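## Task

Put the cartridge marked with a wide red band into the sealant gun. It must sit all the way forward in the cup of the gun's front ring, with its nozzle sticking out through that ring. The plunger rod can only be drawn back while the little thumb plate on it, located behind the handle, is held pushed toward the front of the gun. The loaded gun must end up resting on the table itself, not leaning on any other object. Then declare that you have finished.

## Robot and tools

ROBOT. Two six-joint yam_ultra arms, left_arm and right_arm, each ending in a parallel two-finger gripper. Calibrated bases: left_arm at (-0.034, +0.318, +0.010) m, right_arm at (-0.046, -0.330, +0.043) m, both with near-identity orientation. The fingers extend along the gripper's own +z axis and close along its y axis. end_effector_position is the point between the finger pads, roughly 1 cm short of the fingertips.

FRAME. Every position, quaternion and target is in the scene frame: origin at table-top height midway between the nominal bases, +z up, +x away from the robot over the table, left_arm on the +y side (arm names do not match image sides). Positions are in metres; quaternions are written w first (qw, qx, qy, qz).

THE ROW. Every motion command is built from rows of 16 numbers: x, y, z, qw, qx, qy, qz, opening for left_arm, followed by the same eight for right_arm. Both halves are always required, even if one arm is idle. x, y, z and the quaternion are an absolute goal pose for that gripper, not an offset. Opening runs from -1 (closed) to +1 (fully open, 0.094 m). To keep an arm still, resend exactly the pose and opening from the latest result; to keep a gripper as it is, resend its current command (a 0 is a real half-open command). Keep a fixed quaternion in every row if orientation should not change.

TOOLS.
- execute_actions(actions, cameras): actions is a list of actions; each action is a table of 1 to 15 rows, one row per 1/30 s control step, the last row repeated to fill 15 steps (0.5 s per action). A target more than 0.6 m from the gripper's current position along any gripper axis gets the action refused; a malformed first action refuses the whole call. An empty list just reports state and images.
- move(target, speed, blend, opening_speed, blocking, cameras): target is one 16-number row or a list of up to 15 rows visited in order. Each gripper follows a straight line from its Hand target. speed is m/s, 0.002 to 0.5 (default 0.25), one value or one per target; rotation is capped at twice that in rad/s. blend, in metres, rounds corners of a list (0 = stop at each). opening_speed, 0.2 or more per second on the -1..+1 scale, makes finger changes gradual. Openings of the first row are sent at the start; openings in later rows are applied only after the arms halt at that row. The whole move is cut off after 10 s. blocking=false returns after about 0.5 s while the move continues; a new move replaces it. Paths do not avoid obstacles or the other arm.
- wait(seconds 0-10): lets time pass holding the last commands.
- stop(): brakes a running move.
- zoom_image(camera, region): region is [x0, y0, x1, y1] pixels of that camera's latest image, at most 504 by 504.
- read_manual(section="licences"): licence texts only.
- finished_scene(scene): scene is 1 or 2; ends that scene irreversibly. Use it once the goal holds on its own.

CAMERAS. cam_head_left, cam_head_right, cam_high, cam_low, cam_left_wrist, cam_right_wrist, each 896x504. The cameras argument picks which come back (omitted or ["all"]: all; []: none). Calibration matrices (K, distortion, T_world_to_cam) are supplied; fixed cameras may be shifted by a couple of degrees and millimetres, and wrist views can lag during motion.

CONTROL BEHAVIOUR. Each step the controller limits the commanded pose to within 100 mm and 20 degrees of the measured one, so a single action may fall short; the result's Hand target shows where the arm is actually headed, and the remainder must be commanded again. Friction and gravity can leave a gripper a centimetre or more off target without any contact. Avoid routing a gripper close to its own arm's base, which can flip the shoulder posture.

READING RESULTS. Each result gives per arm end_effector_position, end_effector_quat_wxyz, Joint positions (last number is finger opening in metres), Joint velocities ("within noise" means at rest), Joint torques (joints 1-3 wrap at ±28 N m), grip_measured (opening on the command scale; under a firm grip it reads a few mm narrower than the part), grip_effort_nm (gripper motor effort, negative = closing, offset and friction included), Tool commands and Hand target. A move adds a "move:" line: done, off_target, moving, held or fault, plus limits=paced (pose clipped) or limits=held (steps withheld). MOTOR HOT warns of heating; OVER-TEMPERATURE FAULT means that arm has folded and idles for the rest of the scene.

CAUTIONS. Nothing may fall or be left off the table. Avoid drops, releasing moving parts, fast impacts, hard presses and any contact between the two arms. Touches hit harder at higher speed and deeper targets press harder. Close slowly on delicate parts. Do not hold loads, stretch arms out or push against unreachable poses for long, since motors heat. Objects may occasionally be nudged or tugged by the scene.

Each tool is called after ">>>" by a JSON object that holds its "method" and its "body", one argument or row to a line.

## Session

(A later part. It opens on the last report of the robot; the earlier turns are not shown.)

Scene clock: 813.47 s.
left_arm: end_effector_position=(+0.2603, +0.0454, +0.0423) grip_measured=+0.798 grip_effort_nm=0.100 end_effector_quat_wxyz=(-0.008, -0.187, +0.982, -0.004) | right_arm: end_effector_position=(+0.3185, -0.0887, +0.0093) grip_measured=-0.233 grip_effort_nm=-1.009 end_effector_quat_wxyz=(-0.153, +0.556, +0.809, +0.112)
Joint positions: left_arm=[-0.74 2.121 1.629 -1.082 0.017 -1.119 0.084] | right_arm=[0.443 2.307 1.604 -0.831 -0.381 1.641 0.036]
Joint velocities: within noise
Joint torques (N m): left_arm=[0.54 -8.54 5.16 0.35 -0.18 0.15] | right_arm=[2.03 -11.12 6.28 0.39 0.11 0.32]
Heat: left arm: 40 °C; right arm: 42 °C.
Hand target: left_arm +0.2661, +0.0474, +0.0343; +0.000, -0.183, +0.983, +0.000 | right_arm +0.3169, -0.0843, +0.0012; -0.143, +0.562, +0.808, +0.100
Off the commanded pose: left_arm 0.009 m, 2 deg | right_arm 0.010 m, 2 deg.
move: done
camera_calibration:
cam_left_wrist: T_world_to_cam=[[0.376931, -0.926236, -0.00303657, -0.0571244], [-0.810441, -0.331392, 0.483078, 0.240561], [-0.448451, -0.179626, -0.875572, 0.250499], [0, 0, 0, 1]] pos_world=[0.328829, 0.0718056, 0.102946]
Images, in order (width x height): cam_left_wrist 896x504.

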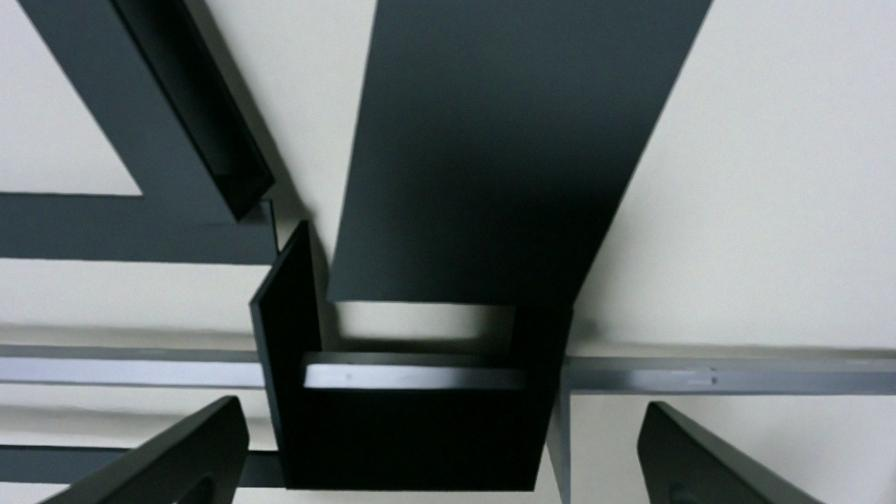

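>>> {"method": "move", "body": {
  "target": [
    [0.2590,0.0475,0.024,0,-0.1762,0.9843,0,0.8,0.3170,-0.0840,0.001,-0.1425,0.5627,0.8081,0.0992,-0.6]
  ],
  "speed": 0.05,
  "cameras": ["cam_left_wrist"]
}}

Scene clock: 829.03 s.
left_arm: end_effector_position=(+0.2501, +0.0474, +0.0290) grip_measured=+0.798 grip_effort_nm=0.095 end_effector_quat_wxyz=(-0.014, -0.174, +0.985, +0.004) | right_arm: end_effector_position=(+0.3185, -0.0887, +0.0093) grip_measured=-0.233 grip_effort_nm=-0.999 end_effector_quat_wxyz=(-0.153, +0.556, +0.809, +0.112)
Joint positions: left_arm=[-0.754 2.121 1.574 -1.047 0.017 -1.105 0.084] | right_arm=[0.443 2.307 1.604 -0.831 -0.381 1.641 0.036]
Joint velocities: within noise
Joint torques (N m): left_arm=[-0.4 -8.96 5.03 0.45 -0.12 0.11] | right_arm=[2.02 -11.11 6.28 0.39 0.11 0.32]
Heat: left arm: 39 °C; right arm: 42 °C.
Hand target: left_arm +0.2558, +0.0446, +0.0242; +0.000, -0.166, +0.986, +0.000 | right_arm +0.3169, -0.0842, +0.0012; -0.143, +0.562, +0.808, +0.100
Off the commanded pose: left_arm 0.010 m, 2 deg | right_arm 0.010 m, 2 deg.
move: done
camera_calibration:
cam_left_wrist: T_world_to_cam=[[0.351047, -0.936129, -0.0207034, -0.0440229], [-0.812283, -0.315455, 0.490596, 0.238881], [-0.465792, -0.155406, -0.871141, 0.237684], [0, 0, 0, 1]] pos_world=[0.320205, 0.0710827, 0.0889503]
Images, in order (width x height): cam_left_wrist 896x504.

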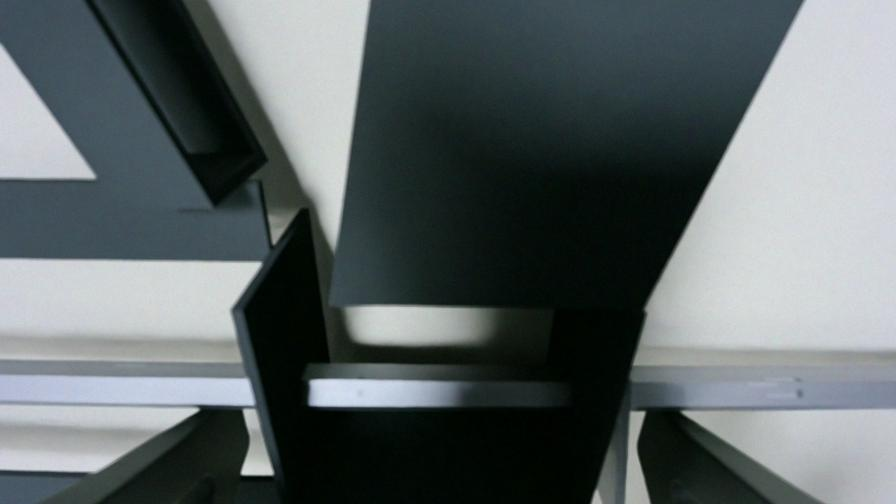

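>>> {"method": "move", "body": {
  "target": [
    [0.2590,0.0475,0.024,0,-0.1762,0.9843,0,0.35,0.3170,-0.0840,0.001,-0.1425,0.5627,0.8081,0.0992,-0.6]
  ],
  "speed": 0.05,
  "opening_speed": 0.3,
  "cameras": ["cam_left_wrist"]
}}

Scene clock: 847.53 s.
left_arm: end_effector_position=(+0.2516, +0.0441, +0.0290) grip_measured=+0.354 grip_effort_nm=-0.183 end_effector_quat_wxyz=(-0.013, -0.177, +0.984, -0.004) | right_arm: end_effector_position=(+0.3183, -0.0883, +0.0092) grip_measured=-0.233 grip_effort_nm=-1.004 end_effector_quat_wxyz=(-0.153, +0.556, +0.809, +0.112)
Joint positions: left_arm=[-0.754 2.121 1.574 -1.033 0.025 -1.111 0.064] | right_arm=[0.444 2.307 1.604 -0.831 -0.379 1.643 0.036]
Joint velocities: within noise
Joint torques (N m): left_arm=[0.54 -8.84 5.11 0.35 -0.23 0.06] | right_arm=[1.94 -11.11 6.28 0.39 0.1 0.32]
Heat: left arm: 39 °C; right arm: 42 °C.
Hand target: left_arm +0.2587, +0.0475, +0.0241; -0.001, -0.179, +0.984, +0.000 | right_arm +0.3168, -0.0841, +0.0011; -0.142, +0.562, +0.809, +0.099
Off the commanded pose: left_arm 0.010 m, 2 deg | right_arm 0.009 m, 2 deg.
move: done
camera_calibration:
cam_left_wrist: T_world_to_cam=[[0.356962, -0.934105, -0.00509497, -0.0497355], [-0.812654, -0.313231, 0.491406, 0.239079], [-0.460621, -0.171273, -0.870916, 0.237256], [0, 0, 0, 1]] pos_world=[0.321327, 0.0690643, 0.0888911]
Images, in order (width x height): cam_left_wrist 896x504.

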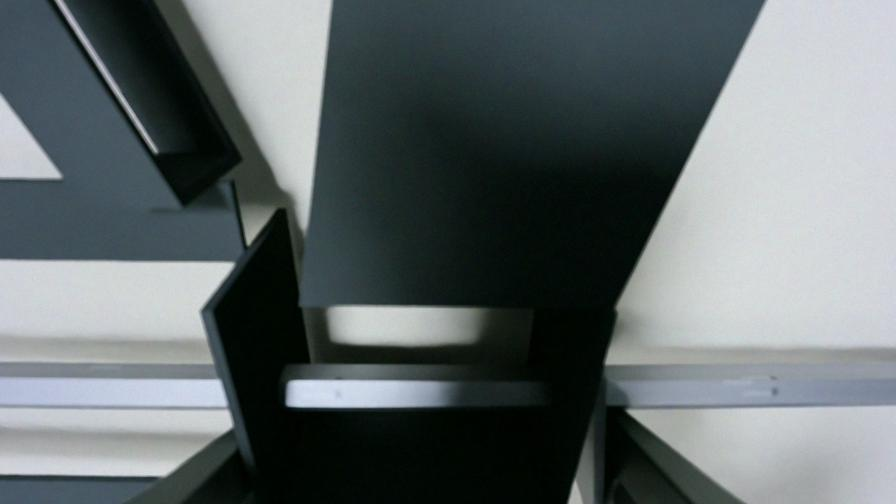

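>>> {"method": "move", "body": {
  "target": [
    [0.2590,0.0475,0.024,0,-0.1762,0.9843,0,0.1,0.3170,-0.0840,0.001,-0.1425,0.5627,0.8081,0.0992,-0.6]
  ],
  "speed": 0.05,
  "opening_speed": 0.3,
  "cameras": ["cam_left_wrist"]
}}

Scene clock: 860.17 s.
left_arm: end_effector_position=(+0.2505, +0.0469, +0.0286) grip_measured=+0.175 grip_effort_nm=-1.013 end_effector_quat_wxyz=(-0.016, -0.172, +0.985, +0.001) | right_arm: end_effector_position=(+0.3181, -0.0884, +0.0085) grip_measured=-0.233 grip_effort_nm=-1.009 end_effector_quat_wxyz=(-0.153, +0.557, +0.809, +0.111)
Joint positions: left_arm=[-0.751 2.121 1.573 -1.043 0.025 -1.097 0.055] | right_arm=[0.444 2.308 1.604 -0.831 -0.379 1.644 0.036]
Joint velocities: within noise
Joint torques (N m): left_arm=[0.59 -8.91 5.15 0.41 -0.21 0.01] | right_arm=[1.88 -11.11 6.24 0.38 0.09 0.31]
Heat: left arm: 39 °C; right arm: 42 °C.
Hand target: left_arm +0.2596, +0.0485, +0.0242; +0.000, -0.175, +0.985, +0.000 | right_arm +0.3165, -0.0845, +0.0004; -0.143, +0.563, +0.808, +0.099
Off the commanded pose: left_arm 0.010 m, 2 deg | right_arm 0.009 m, 2 deg.
move: done
camera_calibration:
cam_left_wrist: T_world_to_cam=[[0.346842, -0.937814, -0.0143321, -0.0437388], [-0.81218, -0.30795, 0.495511, 0.238657], [-0.469111, -0.160224, -0.868483, 0.238436], [0, 0, 0, 1]] pos_world=[0.320856, 0.0706789, 0.0881936]
Images, in order (width x height): cam_left_wrist 896x504.

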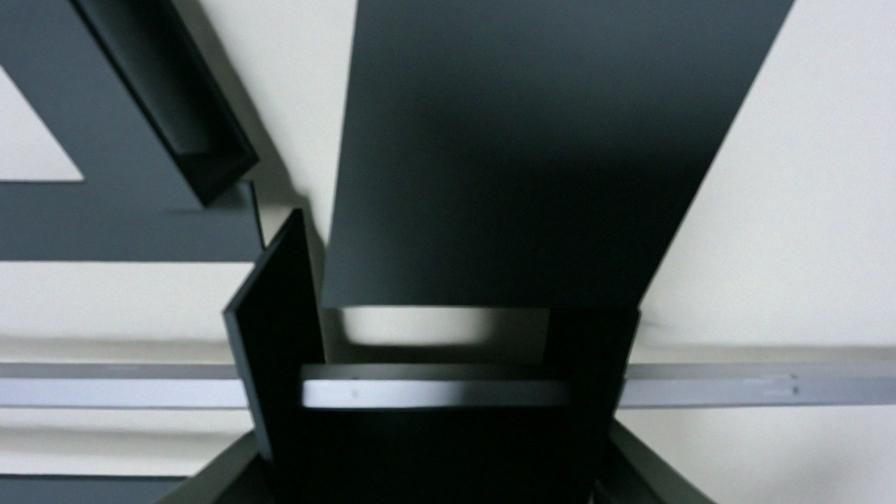

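>>> {"method": "move", "body": {
  "target": [
    [0.2590,0.0475,0.024,0,-0.1762,0.9843,0,0.05,0.3240,-0.1040,0.001,-0.1425,0.5627,0.8081,0.0992,-0.6]
  ],
  "speed": 0.04,
  "opening_speed": 0.3,
  "cameras": ["cam_left_wrist","cam_right_wrist"]
}}

Scene clock: 875.03 s.
left_arm: end_effector_position=(+0.2505, +0.0469, +0.0286) grip_measured=+0.174 grip_effort_nm=-1.013 end_effector_quat_wxyz=(-0.016, -0.172, +0.985, +0.001) | right_arm: end_effector_position=(+0.3186, -0.0890, +0.0090) grip_measured=-0.233 grip_effort_nm=-1.009 end_effector_quat_wxyz=(-0.156, +0.556, +0.809, +0.114)
Joint positions: left_arm=[-0.751 2.121 1.573 -1.043 0.025 -1.097 0.055] | right_arm=[0.44 2.308 1.604 -0.831 -0.387 1.638 0.036]
Joint velocities: within noise
Joint torques (N m): left_arm=[0.31 -8.96 5.26 0.43 -0.22 -0.04] | right_arm=[-1.03 -11.45 5.9 0.19 0.13 -0.16]
Heat: left arm: 39 °C; right arm: 42 °C.
Hand target: left_arm +0.2588, +0.0476, +0.0241; +0.000, -0.176, +0.984, +0.000 | right_arm +0.3212, -0.1001, +0.0013; -0.144, +0.558, +0.811, +0.099
Off the commanded pose: left_arm 0.010 m, 2 deg | right_arm 0.018 m, 2 deg.
move: off_target (right_arm)
camera_calibration:
cam_left_wrist: T_world_to_cam=[[0.346842, -0.937814, -0.0143321, -0.0437388], [-0.81218, -0.30795, 0.495511, 0.238657], [-0.469111, -0.160224, -0.868483, 0.238436], [0, 0, 0, 1]] pos_world=[0.320856, 0.0706789, 0.0881936]
cam_right_wrist: T_world_to_cam=[[-0.937333, -0.348406, 0.00457448, 0.267996], [-0.238165, 0.65022, 0.721451, 0.167317], [-0.254332, 0.67515, -0.69245, 0.22997], [0, 0, 0, 1]] pos_world=[0.349539, -0.170685, 0.0373059]
Images, in order (width x height): cam_left_wrist 896x504, cam_right_wrist 896x504.

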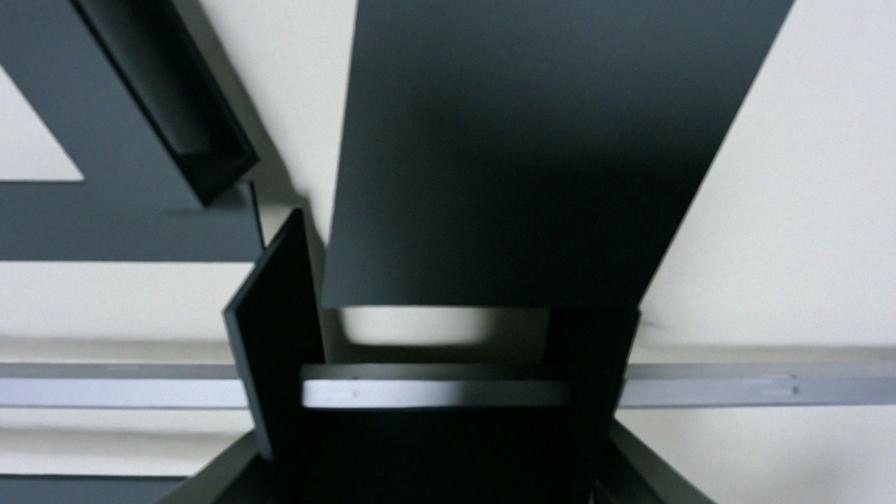

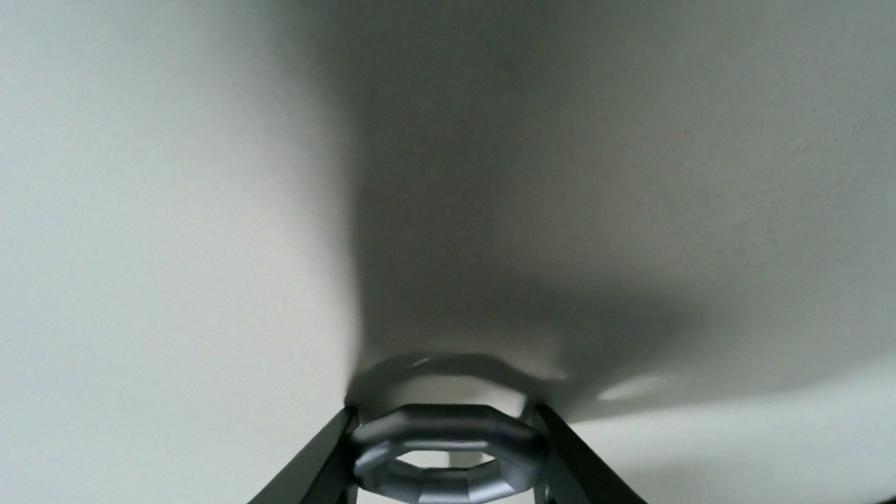

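>>> {"method": "move", "body": {
  "target": [
    [0.2590,0.0475,0.024,0,-0.1762,0.9843,0,0.05,0.3290,-0.1180,0.001,-0.1425,0.5627,0.8081,0.0992,-0.6]
  ],
  "speed": 0.04,
  "cameras": ["cam_left_wrist","cam_right_wrist"]
}}

Scene clock: 895.53 s.
left_arm: end_effector_position=(+0.2516, +0.0442, +0.0286) grip_measured=+0.174 grip_effort_nm=-1.013 end_effector_quat_wxyz=(-0.013, -0.172, +0.985, -0.004) | right_arm: end_effector_position=(+0.3210, -0.0918, +0.0103) grip_measured=-0.233 grip_effort_nm=-1.004 end_effector_quat_wxyz=(-0.162, +0.552, +0.809, +0.121)
Joint positions: left_arm=[-0.754 2.121 1.573 -1.032 0.025 -1.102 0.055] | right_arm=[0.424 2.308 1.604 -0.831 -0.405 1.617 0.036]
Joint velocities: within noise
Joint torques (N m): left_arm=[0.4 -8.99 5.24 0.36 -0.23 -0.04] | right_arm=[-3.36 -11.49 5.91 0.05 0.3 -0.21]
Heat: left arm: 39 °C; right arm: 43 °C.
Hand target: left_arm +0.2580, +0.0466, +0.0241; +0.000, -0.177, +0.984, +0.000 | right_arm +0.3278, -0.1168, +0.0015; -0.144, +0.566, +0.806, +0.099
Off the commanded pose: left_arm 0.009 m, 2 deg | right_arm 0.029 m, 4 deg.
move: off_target (right_arm)
camera_calibration:
cam_left_wrist: T_world_to_cam=[[0.348353, -0.937351, -0.00485128, -0.0473299], [-0.815553, -0.305632, 0.491388, 0.239611], [-0.462085, -0.16722, -0.870928, 0.237099], [0, 0, 0, 1]] pos_world=[0.321463, 0.0685157, 0.0885243]
cam_right_wrist: T_world_to_cam=[[-0.935538, -0.353215, -0.0026268, 0.268297], [-0.241723, 0.634779, 0.733911, 0.16843], [-0.257561, 0.687237, -0.67924, 0.235397], [0, 0, 0, 1]] pos_world=[0.352345, -0.173923, 0.036983]
Images, in order (width x height): cam_left_wrist 896x504, cam_right_wrist 896x504.

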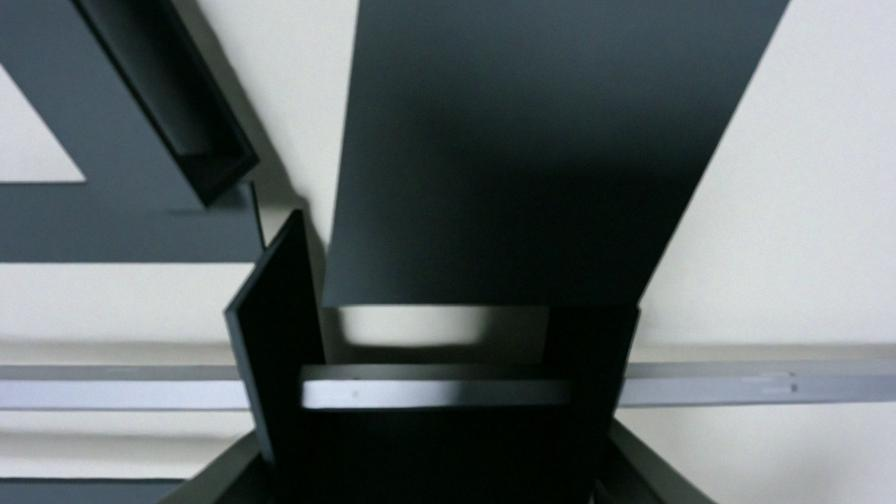

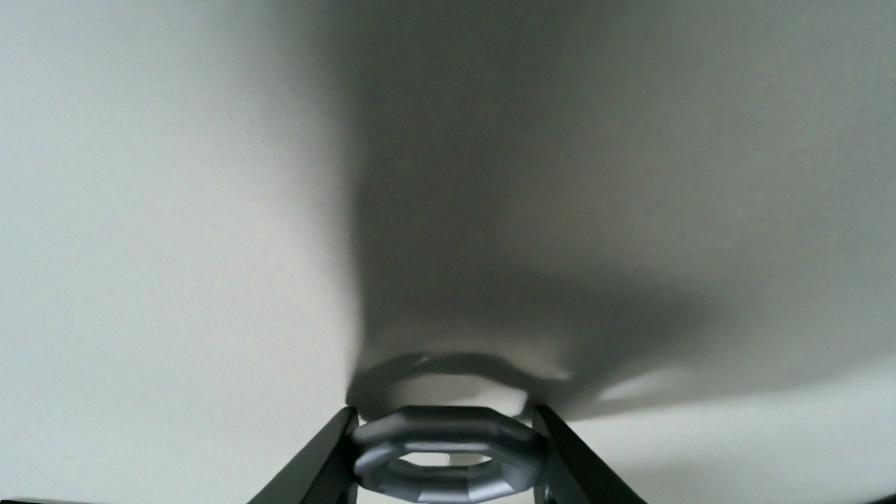

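>>> {"method": "move", "body": {
  "target": [
    [0.2530,0.0650,0.024,0,-0.1762,0.9843,0,0.0,0.3360,-0.1360,0.001,-0.1425,0.5627,0.8081,0.0992,-0.6]
  ],
  "speed": 0.04,
  "cameras": ["cam_left_wrist","cam_high"]
}}

Scene clock: 908.13 s.
left_arm: end_effector_position=(+0.2512, +0.0449, +0.0288) grip_measured=+0.174 grip_effort_nm=-1.018 end_effector_quat_wxyz=(-0.002, -0.171, +0.985, -0.017) | right_arm: end_effector_position=(+0.3266, -0.1070, +0.0100) grip_measured=-0.233 grip_effort_nm=-1.009 end_effector_quat_wxyz=(-0.166, +0.551, +0.808, +0.125)
Joint positions: left_arm=[-0.754 2.087 1.52 -0.98 0.023 -1.1 0.055] | right_arm=[0.381 2.311 1.604 -0.845 -0.419 1.569 0.036]
Joint velocities: within noise
Joint torques (N m): left_arm=[2.35 -10.45 2.47 0.18 -0.21 0.17] | right_arm=[-3.77 -11.37 6.57 -0.05 0.41 -0.3]
Heat: left arm: 39 °C; right arm: 43 °C.
Hand target: left_arm +0.2524, +0.0647, +0.0241; -0.001, -0.178, +0.984, +0.001 | right_arm +0.3350, -0.1355, +0.0017; -0.144, +0.563, +0.807, +0.100
Off the commanded pose: left_arm 0.021 m, 2 deg | right_arm 0.032 m, 4 deg.
move: off_target (left_arm, right_arm)
camera_calibration:
cam_left_wrist: T_world_to_cam=[[0.346671, -0.937661, 0.0247316, -0.0469655], [-0.828428, -0.293707, 0.47691, 0.242577], [-0.439916, -0.185819, -0.878604, 0.232688], [0, 0, 0, 1]] pos_world=[0.319602, 0.0704466, 0.0899147]
Images, in order (width x height): cam_high 896x504, cam_left_wrist 896x504.

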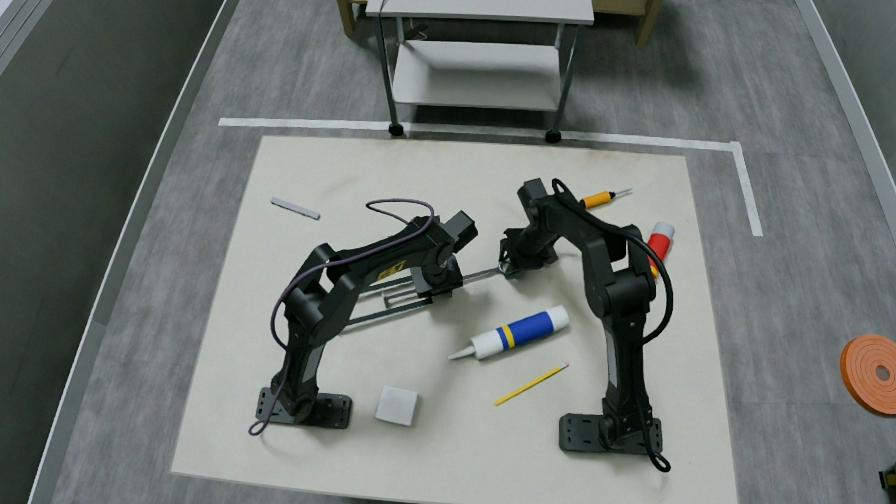

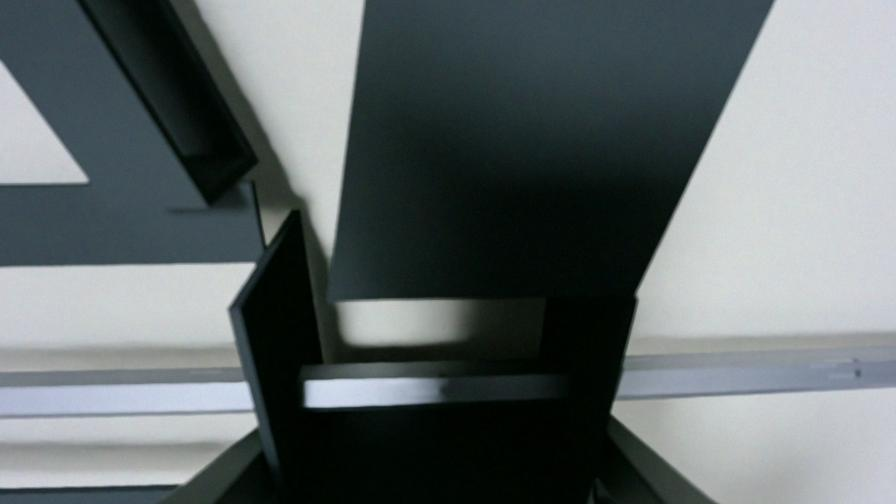

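>>> {"method": "move", "body": {
  "target": [
    [0.2530,0.0650,0.024,0,-0.1762,0.9843,0,0.0,0.3520,-0.1800,0.001,-0.1425,0.5627,0.8081,0.0992,-0.6]
  ],
  "speed": 0.04,
  "cameras": ["cam_left_wrist","cam_high"]
}}

Scene clock: 918.97 s.
left_arm: end_effector_position=(+0.2511, +0.0458, +0.0305) grip_measured=+0.174 grip_effort_nm=-1.018 end_effector_quat_wxyz=(-0.001, -0.165, +0.986, -0.018) | right_arm: end_effector_position=(+0.3363, -0.1384, +0.0118) grip_measured=-0.233 grip_effort_nm=-1.004 end_effector_quat_wxyz=(-0.182, +0.550, +0.804, +0.135)
Joint positions: left_arm=[-0.752 2.08 1.516 -0.98 0.023 -1.087 0.055] | right_arm=[0.289 2.323 1.621 -0.896 -0.458 1.471 0.036]
Joint velocities: within noise
Joint torques (N m): left_arm=[2.26 -9.84 2.8 0.23 -0.2 0.14] | right_arm=[-5.05 -11.08 8.05 -0.18 0.75 -0.46]
Heat: left arm: 40 °C; right arm: 42 °C.
Hand target: left_arm +0.2526, +0.0643, +0.0244; +0.000, -0.172, +0.985, +0.000 | right_arm +0.3499, -0.1780, +0.0029; -0.144, +0.563, +0.807, +0.102
Off the commanded pose: left_arm 0.020 m, 2 deg | right_arm 0.046 m, 6 deg.
move: off_target (left_arm, right_arm)
camera_calibration:
cam_left_wrist: T_world_to_cam=[[0.335076, -0.941787, 0.0275954, -0.0430545], [-0.833253, -0.282535, 0.475251, 0.242666], [-0.439788, -0.182239, -0.879418, 0.23417], [0, 0, 0, 1]] pos_world=[0.319614, 0.0706884, 0.0917939]
Images, in order (width x height): cam_high 896x504, cam_left_wrist 896x504.

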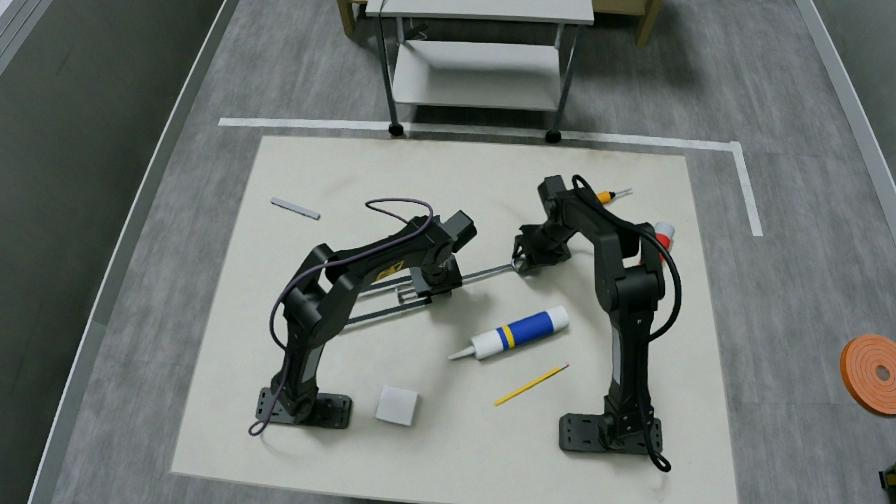

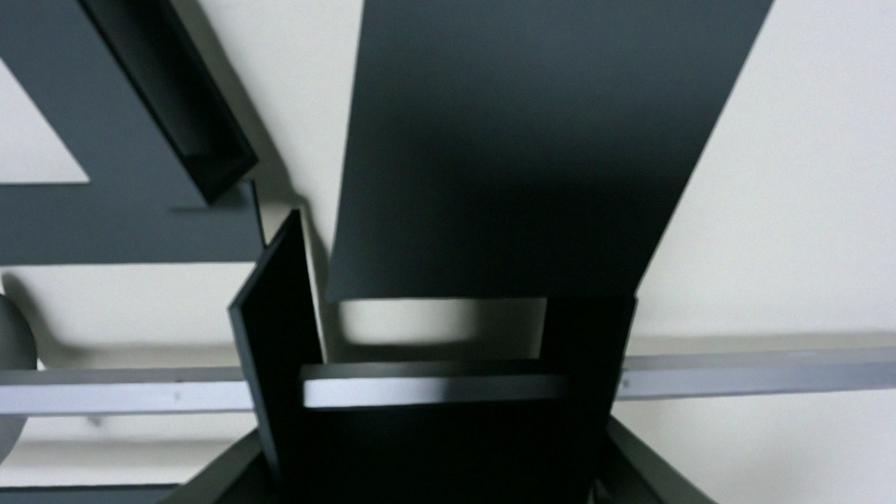

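>>> {"method": "move", "body": {
  "target": [
    [0.2530,0.0650,0.024,0,-0.1762,0.9843,0,0.0,0.3630,-0.2100,0.000,-0.1425,0.5627,0.8081,0.0992,-0.6]
  ],
  "speed": 0.04,
  "cameras": ["cam_left_wrist","cam_right_wrist"]
}}

Scene clock: 937.37 s.
left_arm: end_effector_position=(+0.2521, +0.0465, +0.0317) grip_measured=+0.174 grip_effort_nm=-1.018 end_effector_quat_wxyz=(+0.000, -0.165, +0.986, -0.019) | right_arm: end_effector_position=(+0.3468, -0.1664, +0.0125) grip_measured=-0.233 grip_effort_nm=-1.004 end_effector_quat_wxyz=(-0.186, +0.550, +0.802, +0.136)
Joint positions: left_arm=[-0.749 2.077 1.516 -0.98 0.023 -1.083 0.055] | right_arm=[0.217 2.348 1.666 -0.956 -0.461 1.391 0.036]
Joint velocities: within noise
Joint torques (N m): left_arm=[1.99 -9.63 2.78 0.23 -0.2 0.06] | right_arm=[-5.2 -10.93 8.06 -0.1 0.83 -0.44]
Heat: left arm: 39 °C; right arm: 41 °C.
Hand target: left_arm +0.2528, +0.0648, +0.0243; -0.001, -0.176, +0.984, +0.000 | right_arm +0.3604, -0.2085, +0.0016; -0.145, +0.564, +0.807, +0.101
Off the commanded pose: left_arm 0.020 m, 3 deg | right_arm 0.048 m, 7 deg.
move: off_target (left_arm, right_arm)
camera_calibration:
cam_left_wrist: T_world_to_cam=[[0.33501, -0.941726, 0.0303436, -0.0428791], [-0.834368, -0.281549, 0.473877, 0.243466], [-0.437719, -0.184071, -0.880068, 0.23535], [0, 0, 0, 1]] pos_world=[0.320522, 0.0714884, 0.0930519]
cam_right_wrist: T_world_to_cam=[[-0.936701, -0.350124, 0.00212335, 0.266945], [-0.220875, 0.595599, 0.772319, 0.206154], [-0.271672, 0.722963, -0.635231, 0.305006], [0, 0, 0, 1]] pos_world=[0.378443, -0.249829, 0.0339654]
Images, in order (width x height): cam_left_wrist 896x504, cam_right_wrist 896x504.

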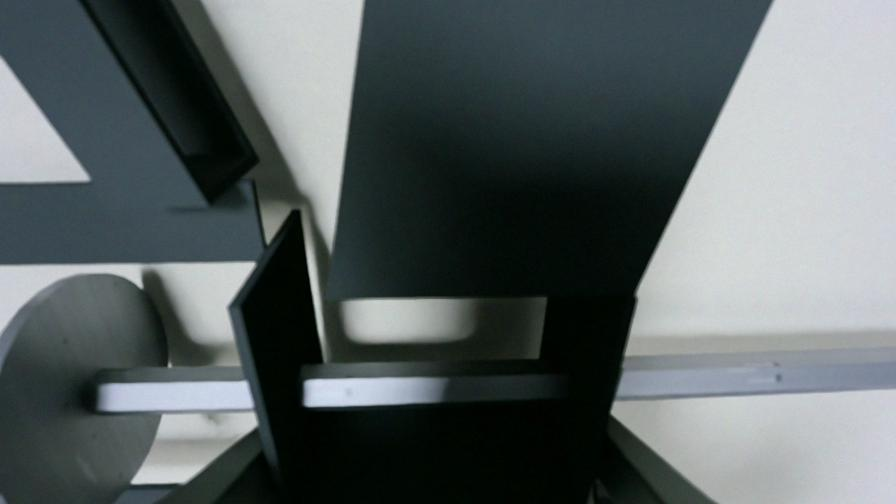

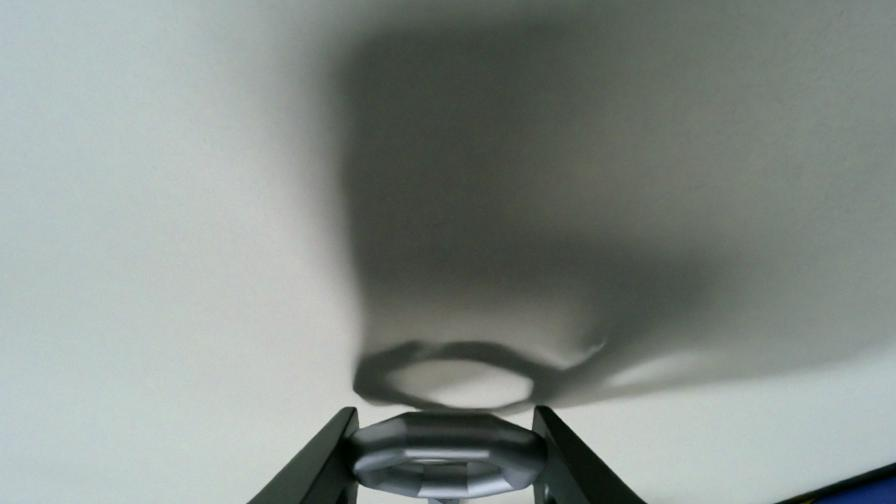

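>>> {"method": "move", "body": {
  "target": [
    [0.2530,0.0650,0.024,0,-0.1762,0.9843,0,0.0,0.3670,-0.2210,0.000,-0.1425,0.5627,0.8081,0.0992,-0.6]
  ],
  "speed": 0.03,
  "cameras": ["cam_left_wrist","cam_right_wrist"]
}}

Scene clock: 949.87 s.
left_arm: end_effector_position=(+0.2522, +0.0464, +0.0322) grip_measured=+0.174 grip_effort_nm=-1.018 end_effector_quat_wxyz=(+0.000, -0.165, +0.986, -0.020) | right_arm: end_effector_position=(+0.3507, -0.1764, +0.0129) grip_measured=-0.233 grip_effort_nm=-1.009 end_effector_quat_wxyz=(-0.188, +0.550, +0.802, +0.137)
Joint positions: left_arm=[-0.749 2.075 1.516 -0.98 0.023 -1.083 0.055] | right_arm=[0.191 2.359 1.685 -0.979 -0.462 1.362 0.036]
Joint velocities: within noise
Joint torques (N m): left_arm=[2.06 -9.62 2.63 0.21 -0.21 0.06] | right_arm=[-5.2 -10.99 8.16 -0.06 0.88 -0.42]
Heat: left arm: 40 °C; right arm: 43 °C.
Hand target: left_arm +0.2526, +0.0646, +0.0245; -0.001, -0.176, +0.984, +0.000 | right_arm +0.3646, -0.2195, +0.0017; -0.144, +0.564, +0.807, +0.101
Off the commanded pose: left_arm 0.020 m, 3 deg | right_arm 0.049 m, 7 deg.
move: off_target (left_arm, right_arm)
camera_calibration:
cam_left_wrist: T_world_to_cam=[[0.334975, -0.941693, 0.0317051, -0.0430648], [-0.834899, -0.281054, 0.473235, 0.243387], [-0.436732, -0.184993, -0.880365, 0.235688], [0, 0, 0, 1]] pos_world=[0.320562, 0.0714515, 0.0936772]
cam_right_wrist: T_world_to_cam=[[-0.936755, -0.349977, 0.00236879, 0.267128], [-0.219637, 0.593128, 0.77457, 0.211765], [-0.272487, 0.725062, -0.632484, 0.314271], [0, 0, 0, 1]] pos_world=[0.38238, -0.259981, 0.0341115]
Images, in order (width x height): cam_left_wrist 896x504, cam_right_wrist 896x504.

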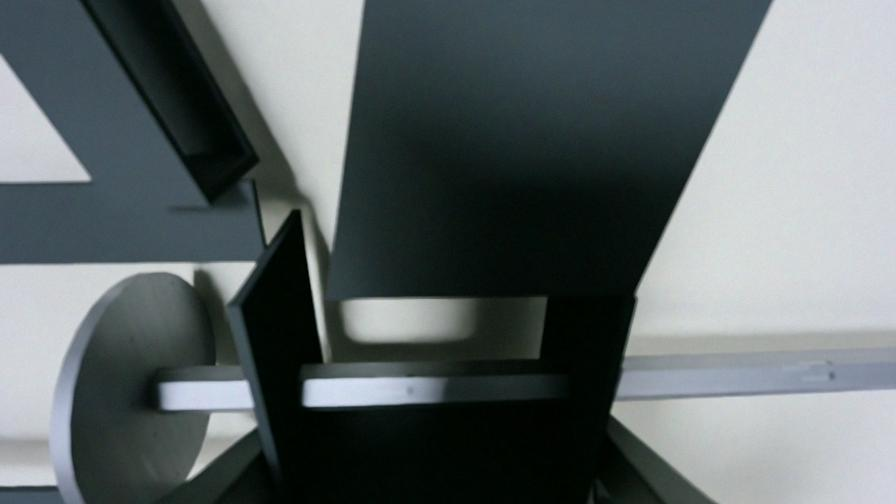

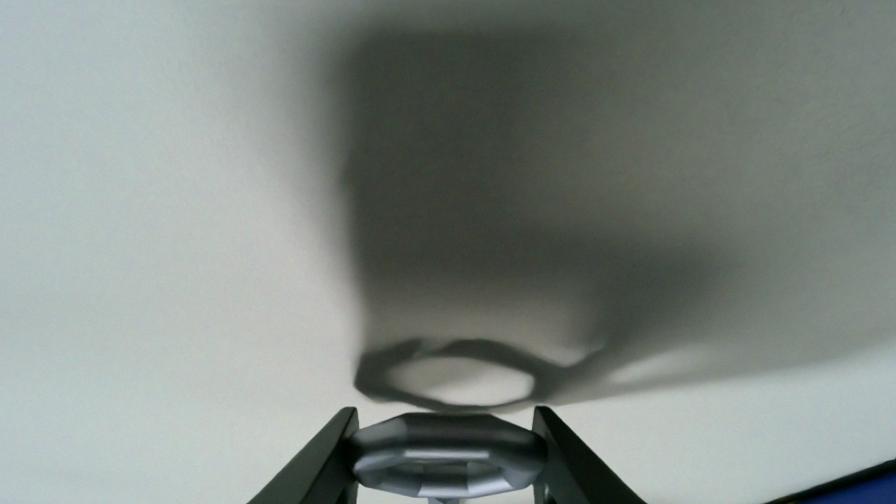

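>>> {"method": "move", "body": {
  "target": [
    [0.2590,0.0475,0.024,0,-0.1762,0.9843,0,0.0,0.3530,-0.1840,0.003,-0.1425,0.5627,0.8081,0.0992,-0.6]
  ],
  "speed": 0.04,
  "cameras": []
}}

>>> {"method": "move", "body": {
  "target": [
    [0.2590,0.0475,0.024,0,-0.1762,0.9843,0,0.7,0.3530,-0.1840,0.003,-0.1425,0.5627,0.8081,0.0992,-0.6]
  ],
  "speed": 0.04,
  "opening_speed": 0.6,
  "cameras": []
}}

>>> {"method": "move", "body": {
  "target": [
    [0.2590,0.0475,0.120,0,-0.1762,0.9843,0,0.7,0.3530,-0.1840,0.003,-0.1425,0.5627,0.8081,0.0992,-0.6],
    [0.2660,0.0250,0.115,0,-0.1762,0.9843,0,0.0,0.3530,-0.1840,0.003,-0.1425,0.5627,0.8081,0.0992,-0.6],
    [0.2660,0.0250,0.070,0,-0.1762,0.9843,0,0.0,0.3530,-0.1840,0.003,-0.1425,0.5627,0.8081,0.0992,-0.6]
  ],
  "speed": 0.08,
  "cameras": ["cam_left_wrist","cam_right_wrist"]
}}

Scene clock: 978.53 s.
left_arm: end_effector_position=(+0.2532, +0.0455, +0.0323) grip_measured=+0.174 grip_effort_nm=-1.018 end_effector_quat_wxyz=(-0.004, -0.167, +0.986, -0.014) | right_arm: end_effector_position=(+0.3511, -0.1753, +0.0091) grip_measured=-0.233 grip_effort_nm=-1.009 end_effector_quat_wxyz=(-0.171, +0.555, +0.805, +0.119)
Joint positions: left_arm=[-0.749 2.093 1.545 -1.006 0.023 -1.087 0.055] | right_arm=[0.213 2.359 1.685 -0.968 -0.413 1.393 0.036]
Joint velocities: within noise
Joint torques (N m): left_arm=[0.29 -6.97 6.95 0.18 -0.19 -0.18] | right_arm=[0.25 -13.41 4.1 0.33 0.41 0.13]
Heat: left arm: 39 °C; right arm: 43 °C.
Hand target: left_arm +0.2588, +0.0476, +0.0241; +0.000, -0.176, +0.984, +0.000 | right_arm +0.3528, -0.1847, +0.0034; -0.144, +0.562, +0.808, +0.099
Off the commanded pose: left_arm 0.010 m, 2 deg | right_arm 0.011 m, 4 deg.
move: off_target (right_arm)
No camera images: "cameras" was empty.

Scene clock: 980.20 s.
left_arm: end_effector_position=(+0.2539, +0.0440, +0.0292) grip_measured=+0.698 grip_effort_nm=0.110 end_effector_quat_wxyz=(-0.005, -0.175, +0.984, -0.012) | right_arm: end_effector_position=(+0.3509, -0.1752, +0.0088) grip_measured=-0.233 grip_effort_nm=-1.004 end_effector_quat_wxyz=(-0.170, +0.558, +0.804, +0.117)
Joint positions: left_arm=[-0.751 2.106 1.551 -1.003 0.023 -1.105 0.08] | right_arm=[0.214 2.359 1.685 -0.968 -0.41 1.4 0.036]
Joint velocities: within noise
Joint torques (N m): left_arm=[0.32 -7.92 6.6 0.15 -0.19 -0.06] | right_arm=[0.29 -13.37 4.21 0.34 0.39 0.11]
Heat: left arm: 38 °C; right arm: 43 °C.
Hand target: left_arm +0.2585, +0.0477, +0.0239; +0.000, -0.180, +0.984, +0.000 | right_arm +0.3530, -0.1841, +0.0033; -0.143, +0.563, +0.808, +0.099
Off the commanded pose: left_arm 0.008 m, 2 deg | right_arm 0.011 m, 4 deg.
move: off_target (right_arm)
No camera images: "cameras" was empty.

Scene clock: 985.23 s.
left_arm: end_effector_position=(+0.2623, +0.0270, +0.0789) grip_measured=+0.002 grip_effort_nm=-0.081 end_effector_quat_wxyz=(-0.010, -0.171, +0.985, -0.005) | right_arm: end_effector_position=(+0.3509, -0.1752, +0.0088) grip_measured=-0.233 grip_effort_nm=-1.004 end_effector_quat_wxyz=(-0.170, +0.558, +0.804, +0.117)
Joint positions: left_arm=[-0.767 2.153 1.827 -1.248 0.022 -1.114 0.047] | right_arm=[0.214 2.359 1.685 -0.968 -0.41 1.4 0.036]
Joint velocities: within noise
Joint torques (N m): left_arm=[-0.25 -8.65 5.31 0.38 -0.18 -0.17] | right_arm=[0.25 -13.37 4.16 0.34 0.38 0.09]
Heat: left arm: 39 °C; right arm: 44 °C.
Hand target: left_arm +0.2668, +0.0256, +0.0700; +0.000, -0.176, +0.984, +0.000 | right_arm +0.3530, -0.1840, +0.0034; -0.144, +0.563, +0.808, +0.099
Off the commanded pose: left_arm 0.010 m, 1 deg | right_arm 0.011 m, 4 deg.
move: off_target (right_arm)
camera_calibration:
cam_left_wrist: T_world_to_cam=[[0.346912, -0.937897, -0.000969353, -0.0668541], [-0.819159, -0.303496, 0.486692, 0.219606], [-0.456761, -0.168045, -0.873573, 0.281822], [0, 0, 0, 1]] pos_world=[0.33181, 0.051306, 0.139247]
cam_right_wrist: T_world_to_cam=[[-0.939475, -0.342212, 0.0166681, 0.269952], [-0.218626, 0.636232, 0.739872, 0.221742], [-0.263798, 0.691448, -0.672541, 0.30223], [0, 0, 0, 1]] pos_world=[0.381819, -0.257675, 0.0347015]
Images, in order (width x height): cam_left_wrist 896x504, cam_right_wrist 896x504.

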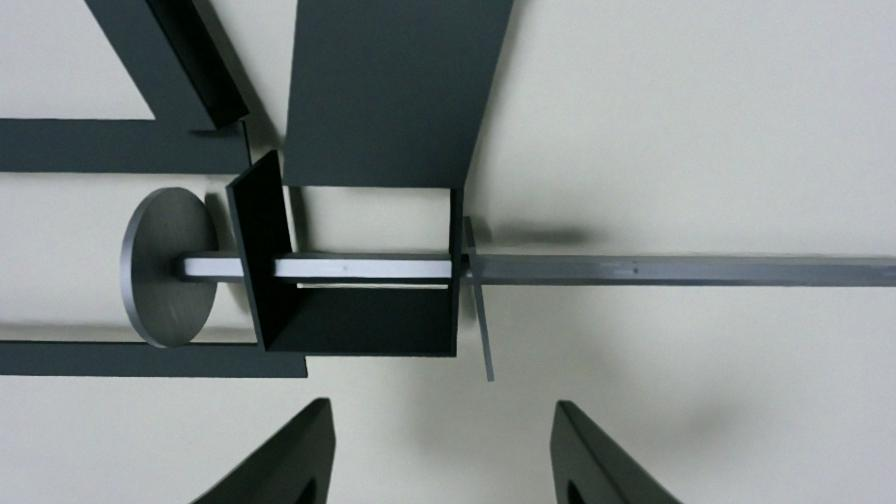

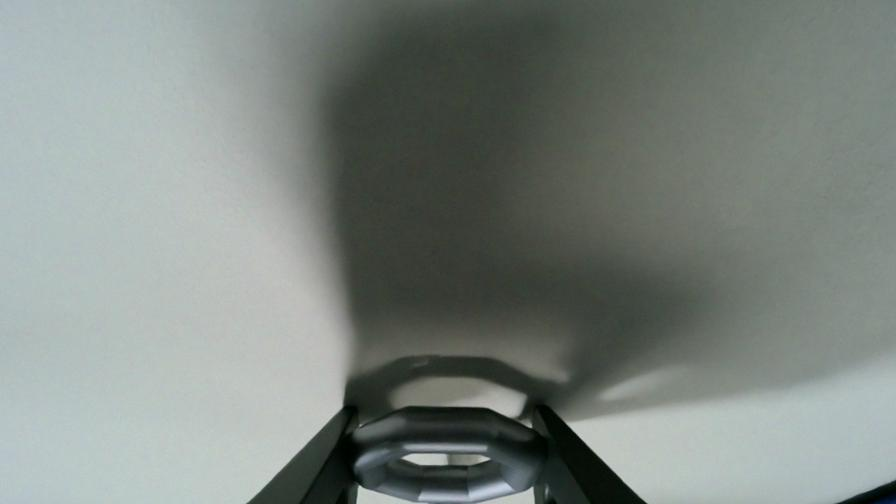

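>>> {"method": "move", "body": {
  "target": [
    [0.2620,0.0190,0.065,0,-0.1762,0.9843,0,0.0,0.3530,-0.1840,0.003,-0.1425,0.5627,0.8081,0.0992,-0.6],
    [0.2620,0.0190,0.042,0,-0.1762,0.9843,0,0.0,0.3530,-0.1840,0.003,-0.1425,0.5627,0.8081,0.0992,-0.6]
  ],
  "speed": 0.08,
  "cameras": ["cam_left_wrist"]
}}

Scene clock: 1034.17 s.
left_arm: end_effector_position=(+0.2542, +0.0232, +0.0523) grip_measured=+0.002 grip_effort_nm=-0.071 end_effector_quat_wxyz=(-0.013, -0.172, +0.985, +0.003) | right_arm: end_effector_position=(+0.3509, -0.1752, +0.0088) grip_measured=-0.233 grip_effort_nm=-1.004 end_effector_quat_wxyz=(-0.170, +0.558, +0.804, +0.117)
Joint positions: left_arm=[-0.789 2.173 1.752 -1.17 0.019 -1.137 0.047] | right_arm=[0.214 2.359 1.685 -0.968 -0.41 1.4 0.036]
Joint velocities: within noise
Joint torques (N m): left_arm=[-0.42 -8.47 5.22 0.55 -0.18 -0.14] | right_arm=[0.27 -13.37 4.19 0.34 0.37 0.09]
Heat: left arm: 37 °C; right arm: 46 °C.
Hand target: left_arm +0.2611, +0.0187, +0.0423; +0.000, -0.177, +0.984, +0.000 | right_arm +0.3530, -0.1840, +0.0034; -0.144, +0.563, +0.808, +0.099
Off the commanded pose: left_arm 0.014 m, 2 deg | right_arm 0.011 m, 4 deg.
move: off_target (left_arm, right_arm)
camera_calibration:
cam_left_wrist: T_world_to_cam=[[0.348216, -0.93724, -0.0180966, -0.0670731], [-0.813827, -0.311832, 0.490354, 0.223489], [-0.465222, -0.156022, -0.871336, 0.255971], [0, 0, 0, 1]] pos_world=[0.324321, 0.0467646, 0.112234]
Images, in order (width x height): cam_left_wrist 896x504.

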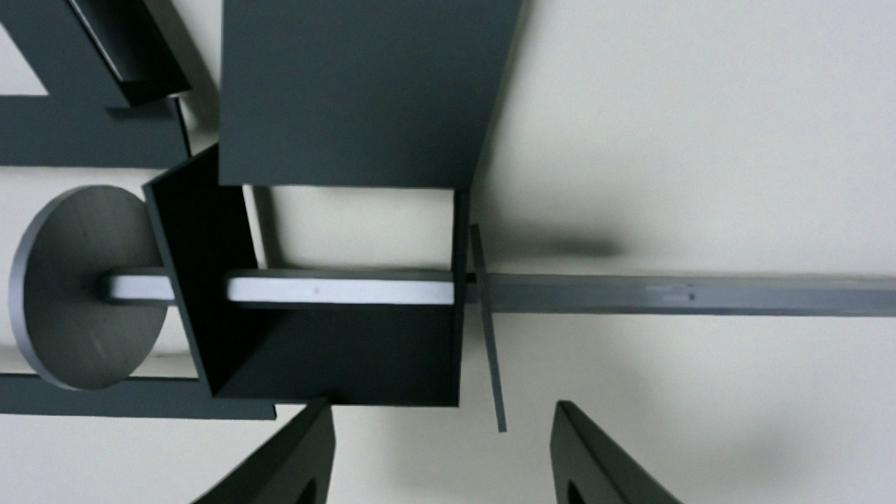

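>>> {"method": "move", "body": {
  "target": [
    [0.2640,0.0125,0.032,0,-0.1762,0.9843,0,0.0,0.3530,-0.1840,0.003,-0.1425,0.5627,0.8081,0.0992,-0.6]
  ],
  "speed": 0.05,
  "cameras": ["cam_left_wrist"]
}}

Scene clock: 1050.07 s.
left_arm: end_effector_position=(+0.2541, +0.0231, +0.0522) grip_measured=+0.002 grip_effort_nm=-0.071 end_effector_quat_wxyz=(-0.011, -0.173, +0.985, +0.005) | right_arm: end_effector_position=(+0.3509, -0.1752, +0.0088) grip_measured=-0.233 grip_effort_nm=-1.013 end_effector_quat_wxyz=(-0.170, +0.558, +0.804, +0.117)
Joint positions: left_arm=[-0.792 2.173 1.752 -1.17 0.013 -1.142 0.047] | right_arm=[0.214 2.359 1.685 -0.968 -0.41 1.4 0.036]
Joint velocities: within noise
Joint torques (N m): left_arm=[-0.53 -6.74 5.71 0.72 -0.13 -0.13] | right_arm=[0.27 -13.37 4.18 0.34 0.38 0.09]
Heat: left arm: 39 °C; right arm: 46 °C.
Hand target: left_arm +0.2633, +0.0142, +0.0331; +0.002, -0.176, +0.984, +0.001 | right_arm +0.3530, -0.1840, +0.0034; -0.144, +0.563, +0.808, +0.099
Off the commanded pose: left_arm 0.025 m, 1 deg | right_arm 0.011 m, 4 deg.
move: off_target (left_arm, right_arm)
camera_calibration:
cam_left_wrist: T_world_to_cam=[[0.349621, -0.936662, -0.0207113, -0.0673723], [-0.815524, -0.315138, 0.485395, 0.224125], [-0.461178, -0.152814, -0.87405, 0.254919], [0, 0, 0, 1]] pos_world=[0.323897, 0.0464804, 0.112628]
Images, in order (width x height): cam_left_wrist 896x504.

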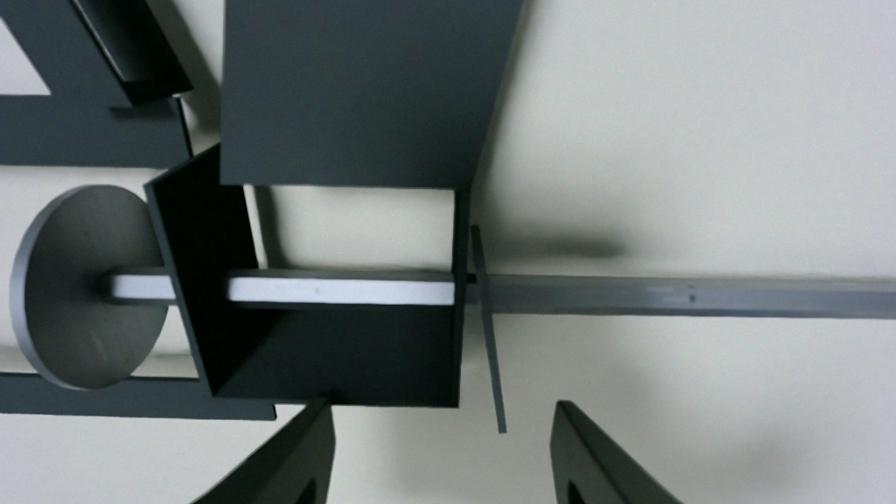

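>>> {"method": "move", "body": {
  "target": [
    [0.2650,0.0095,0.026,0,-0.1762,0.9843,0,0.0,0.3530,-0.1840,0.003,-0.1425,0.5627,0.8081,0.0992,-0.6]
  ],
  "speed": 0.05,
  "cameras": ["cam_left_wrist"]
}}

Scene clock: 1061.07 s.
left_arm: end_effector_position=(+0.2537, +0.0229, +0.0516) grip_measured=+0.002 grip_effort_nm=-0.071 end_effector_quat_wxyz=(-0.009, -0.174, +0.985, +0.007) | right_arm: end_effector_position=(+0.3509, -0.1752, +0.0088) grip_measured=-0.233 grip_effort_nm=-1.009 end_effector_quat_wxyz=(-0.170, +0.558, +0.804, +0.117)
Joint positions: left_arm=[-0.795 2.175 1.752 -1.17 0.008 -1.146 0.047] | right_arm=[0.214 2.359 1.685 -0.968 -0.41 1.4 0.036]
Joint velocities: within noise
Joint torques (N m): left_arm=[-0.65 -5.75 5.71 0.87 -0.11 -0.1] | right_arm=[0.25 -13.37 4.18 0.34 0.38 0.09]
Heat: left arm: 38 °C; right arm: 47 °C.
Hand target: left_arm +0.2633, +0.0115, +0.0270; +0.001, -0.176, +0.984, +0.001 | right_arm +0.3530, -0.1840, +0.0034; -0.144, +0.563, +0.808, +0.099
Off the commanded pose: left_arm 0.031 m, 1 deg | right_arm 0.011 m, 4 deg.
move: off_target (left_arm, right_arm)
camera_calibration:
cam_left_wrist: T_world_to_cam=[[0.351016, -0.93606, -0.0240595, -0.0676503], [-0.816157, -0.318446, 0.482161, 0.224425], [-0.458994, -0.14961, -0.875752, 0.253627], [0, 0, 0, 1]] pos_world=[0.323326, 0.0460877, 0.112277]
Images, in order (width x height): cam_left_wrist 896x504.

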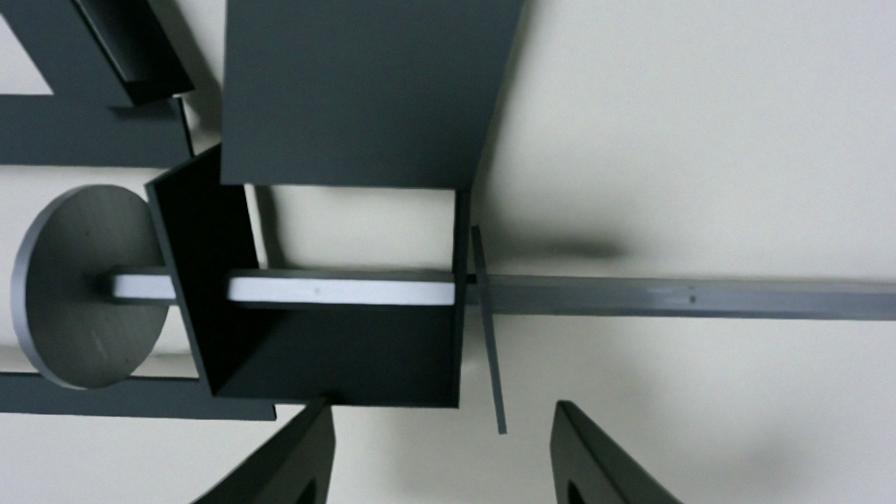

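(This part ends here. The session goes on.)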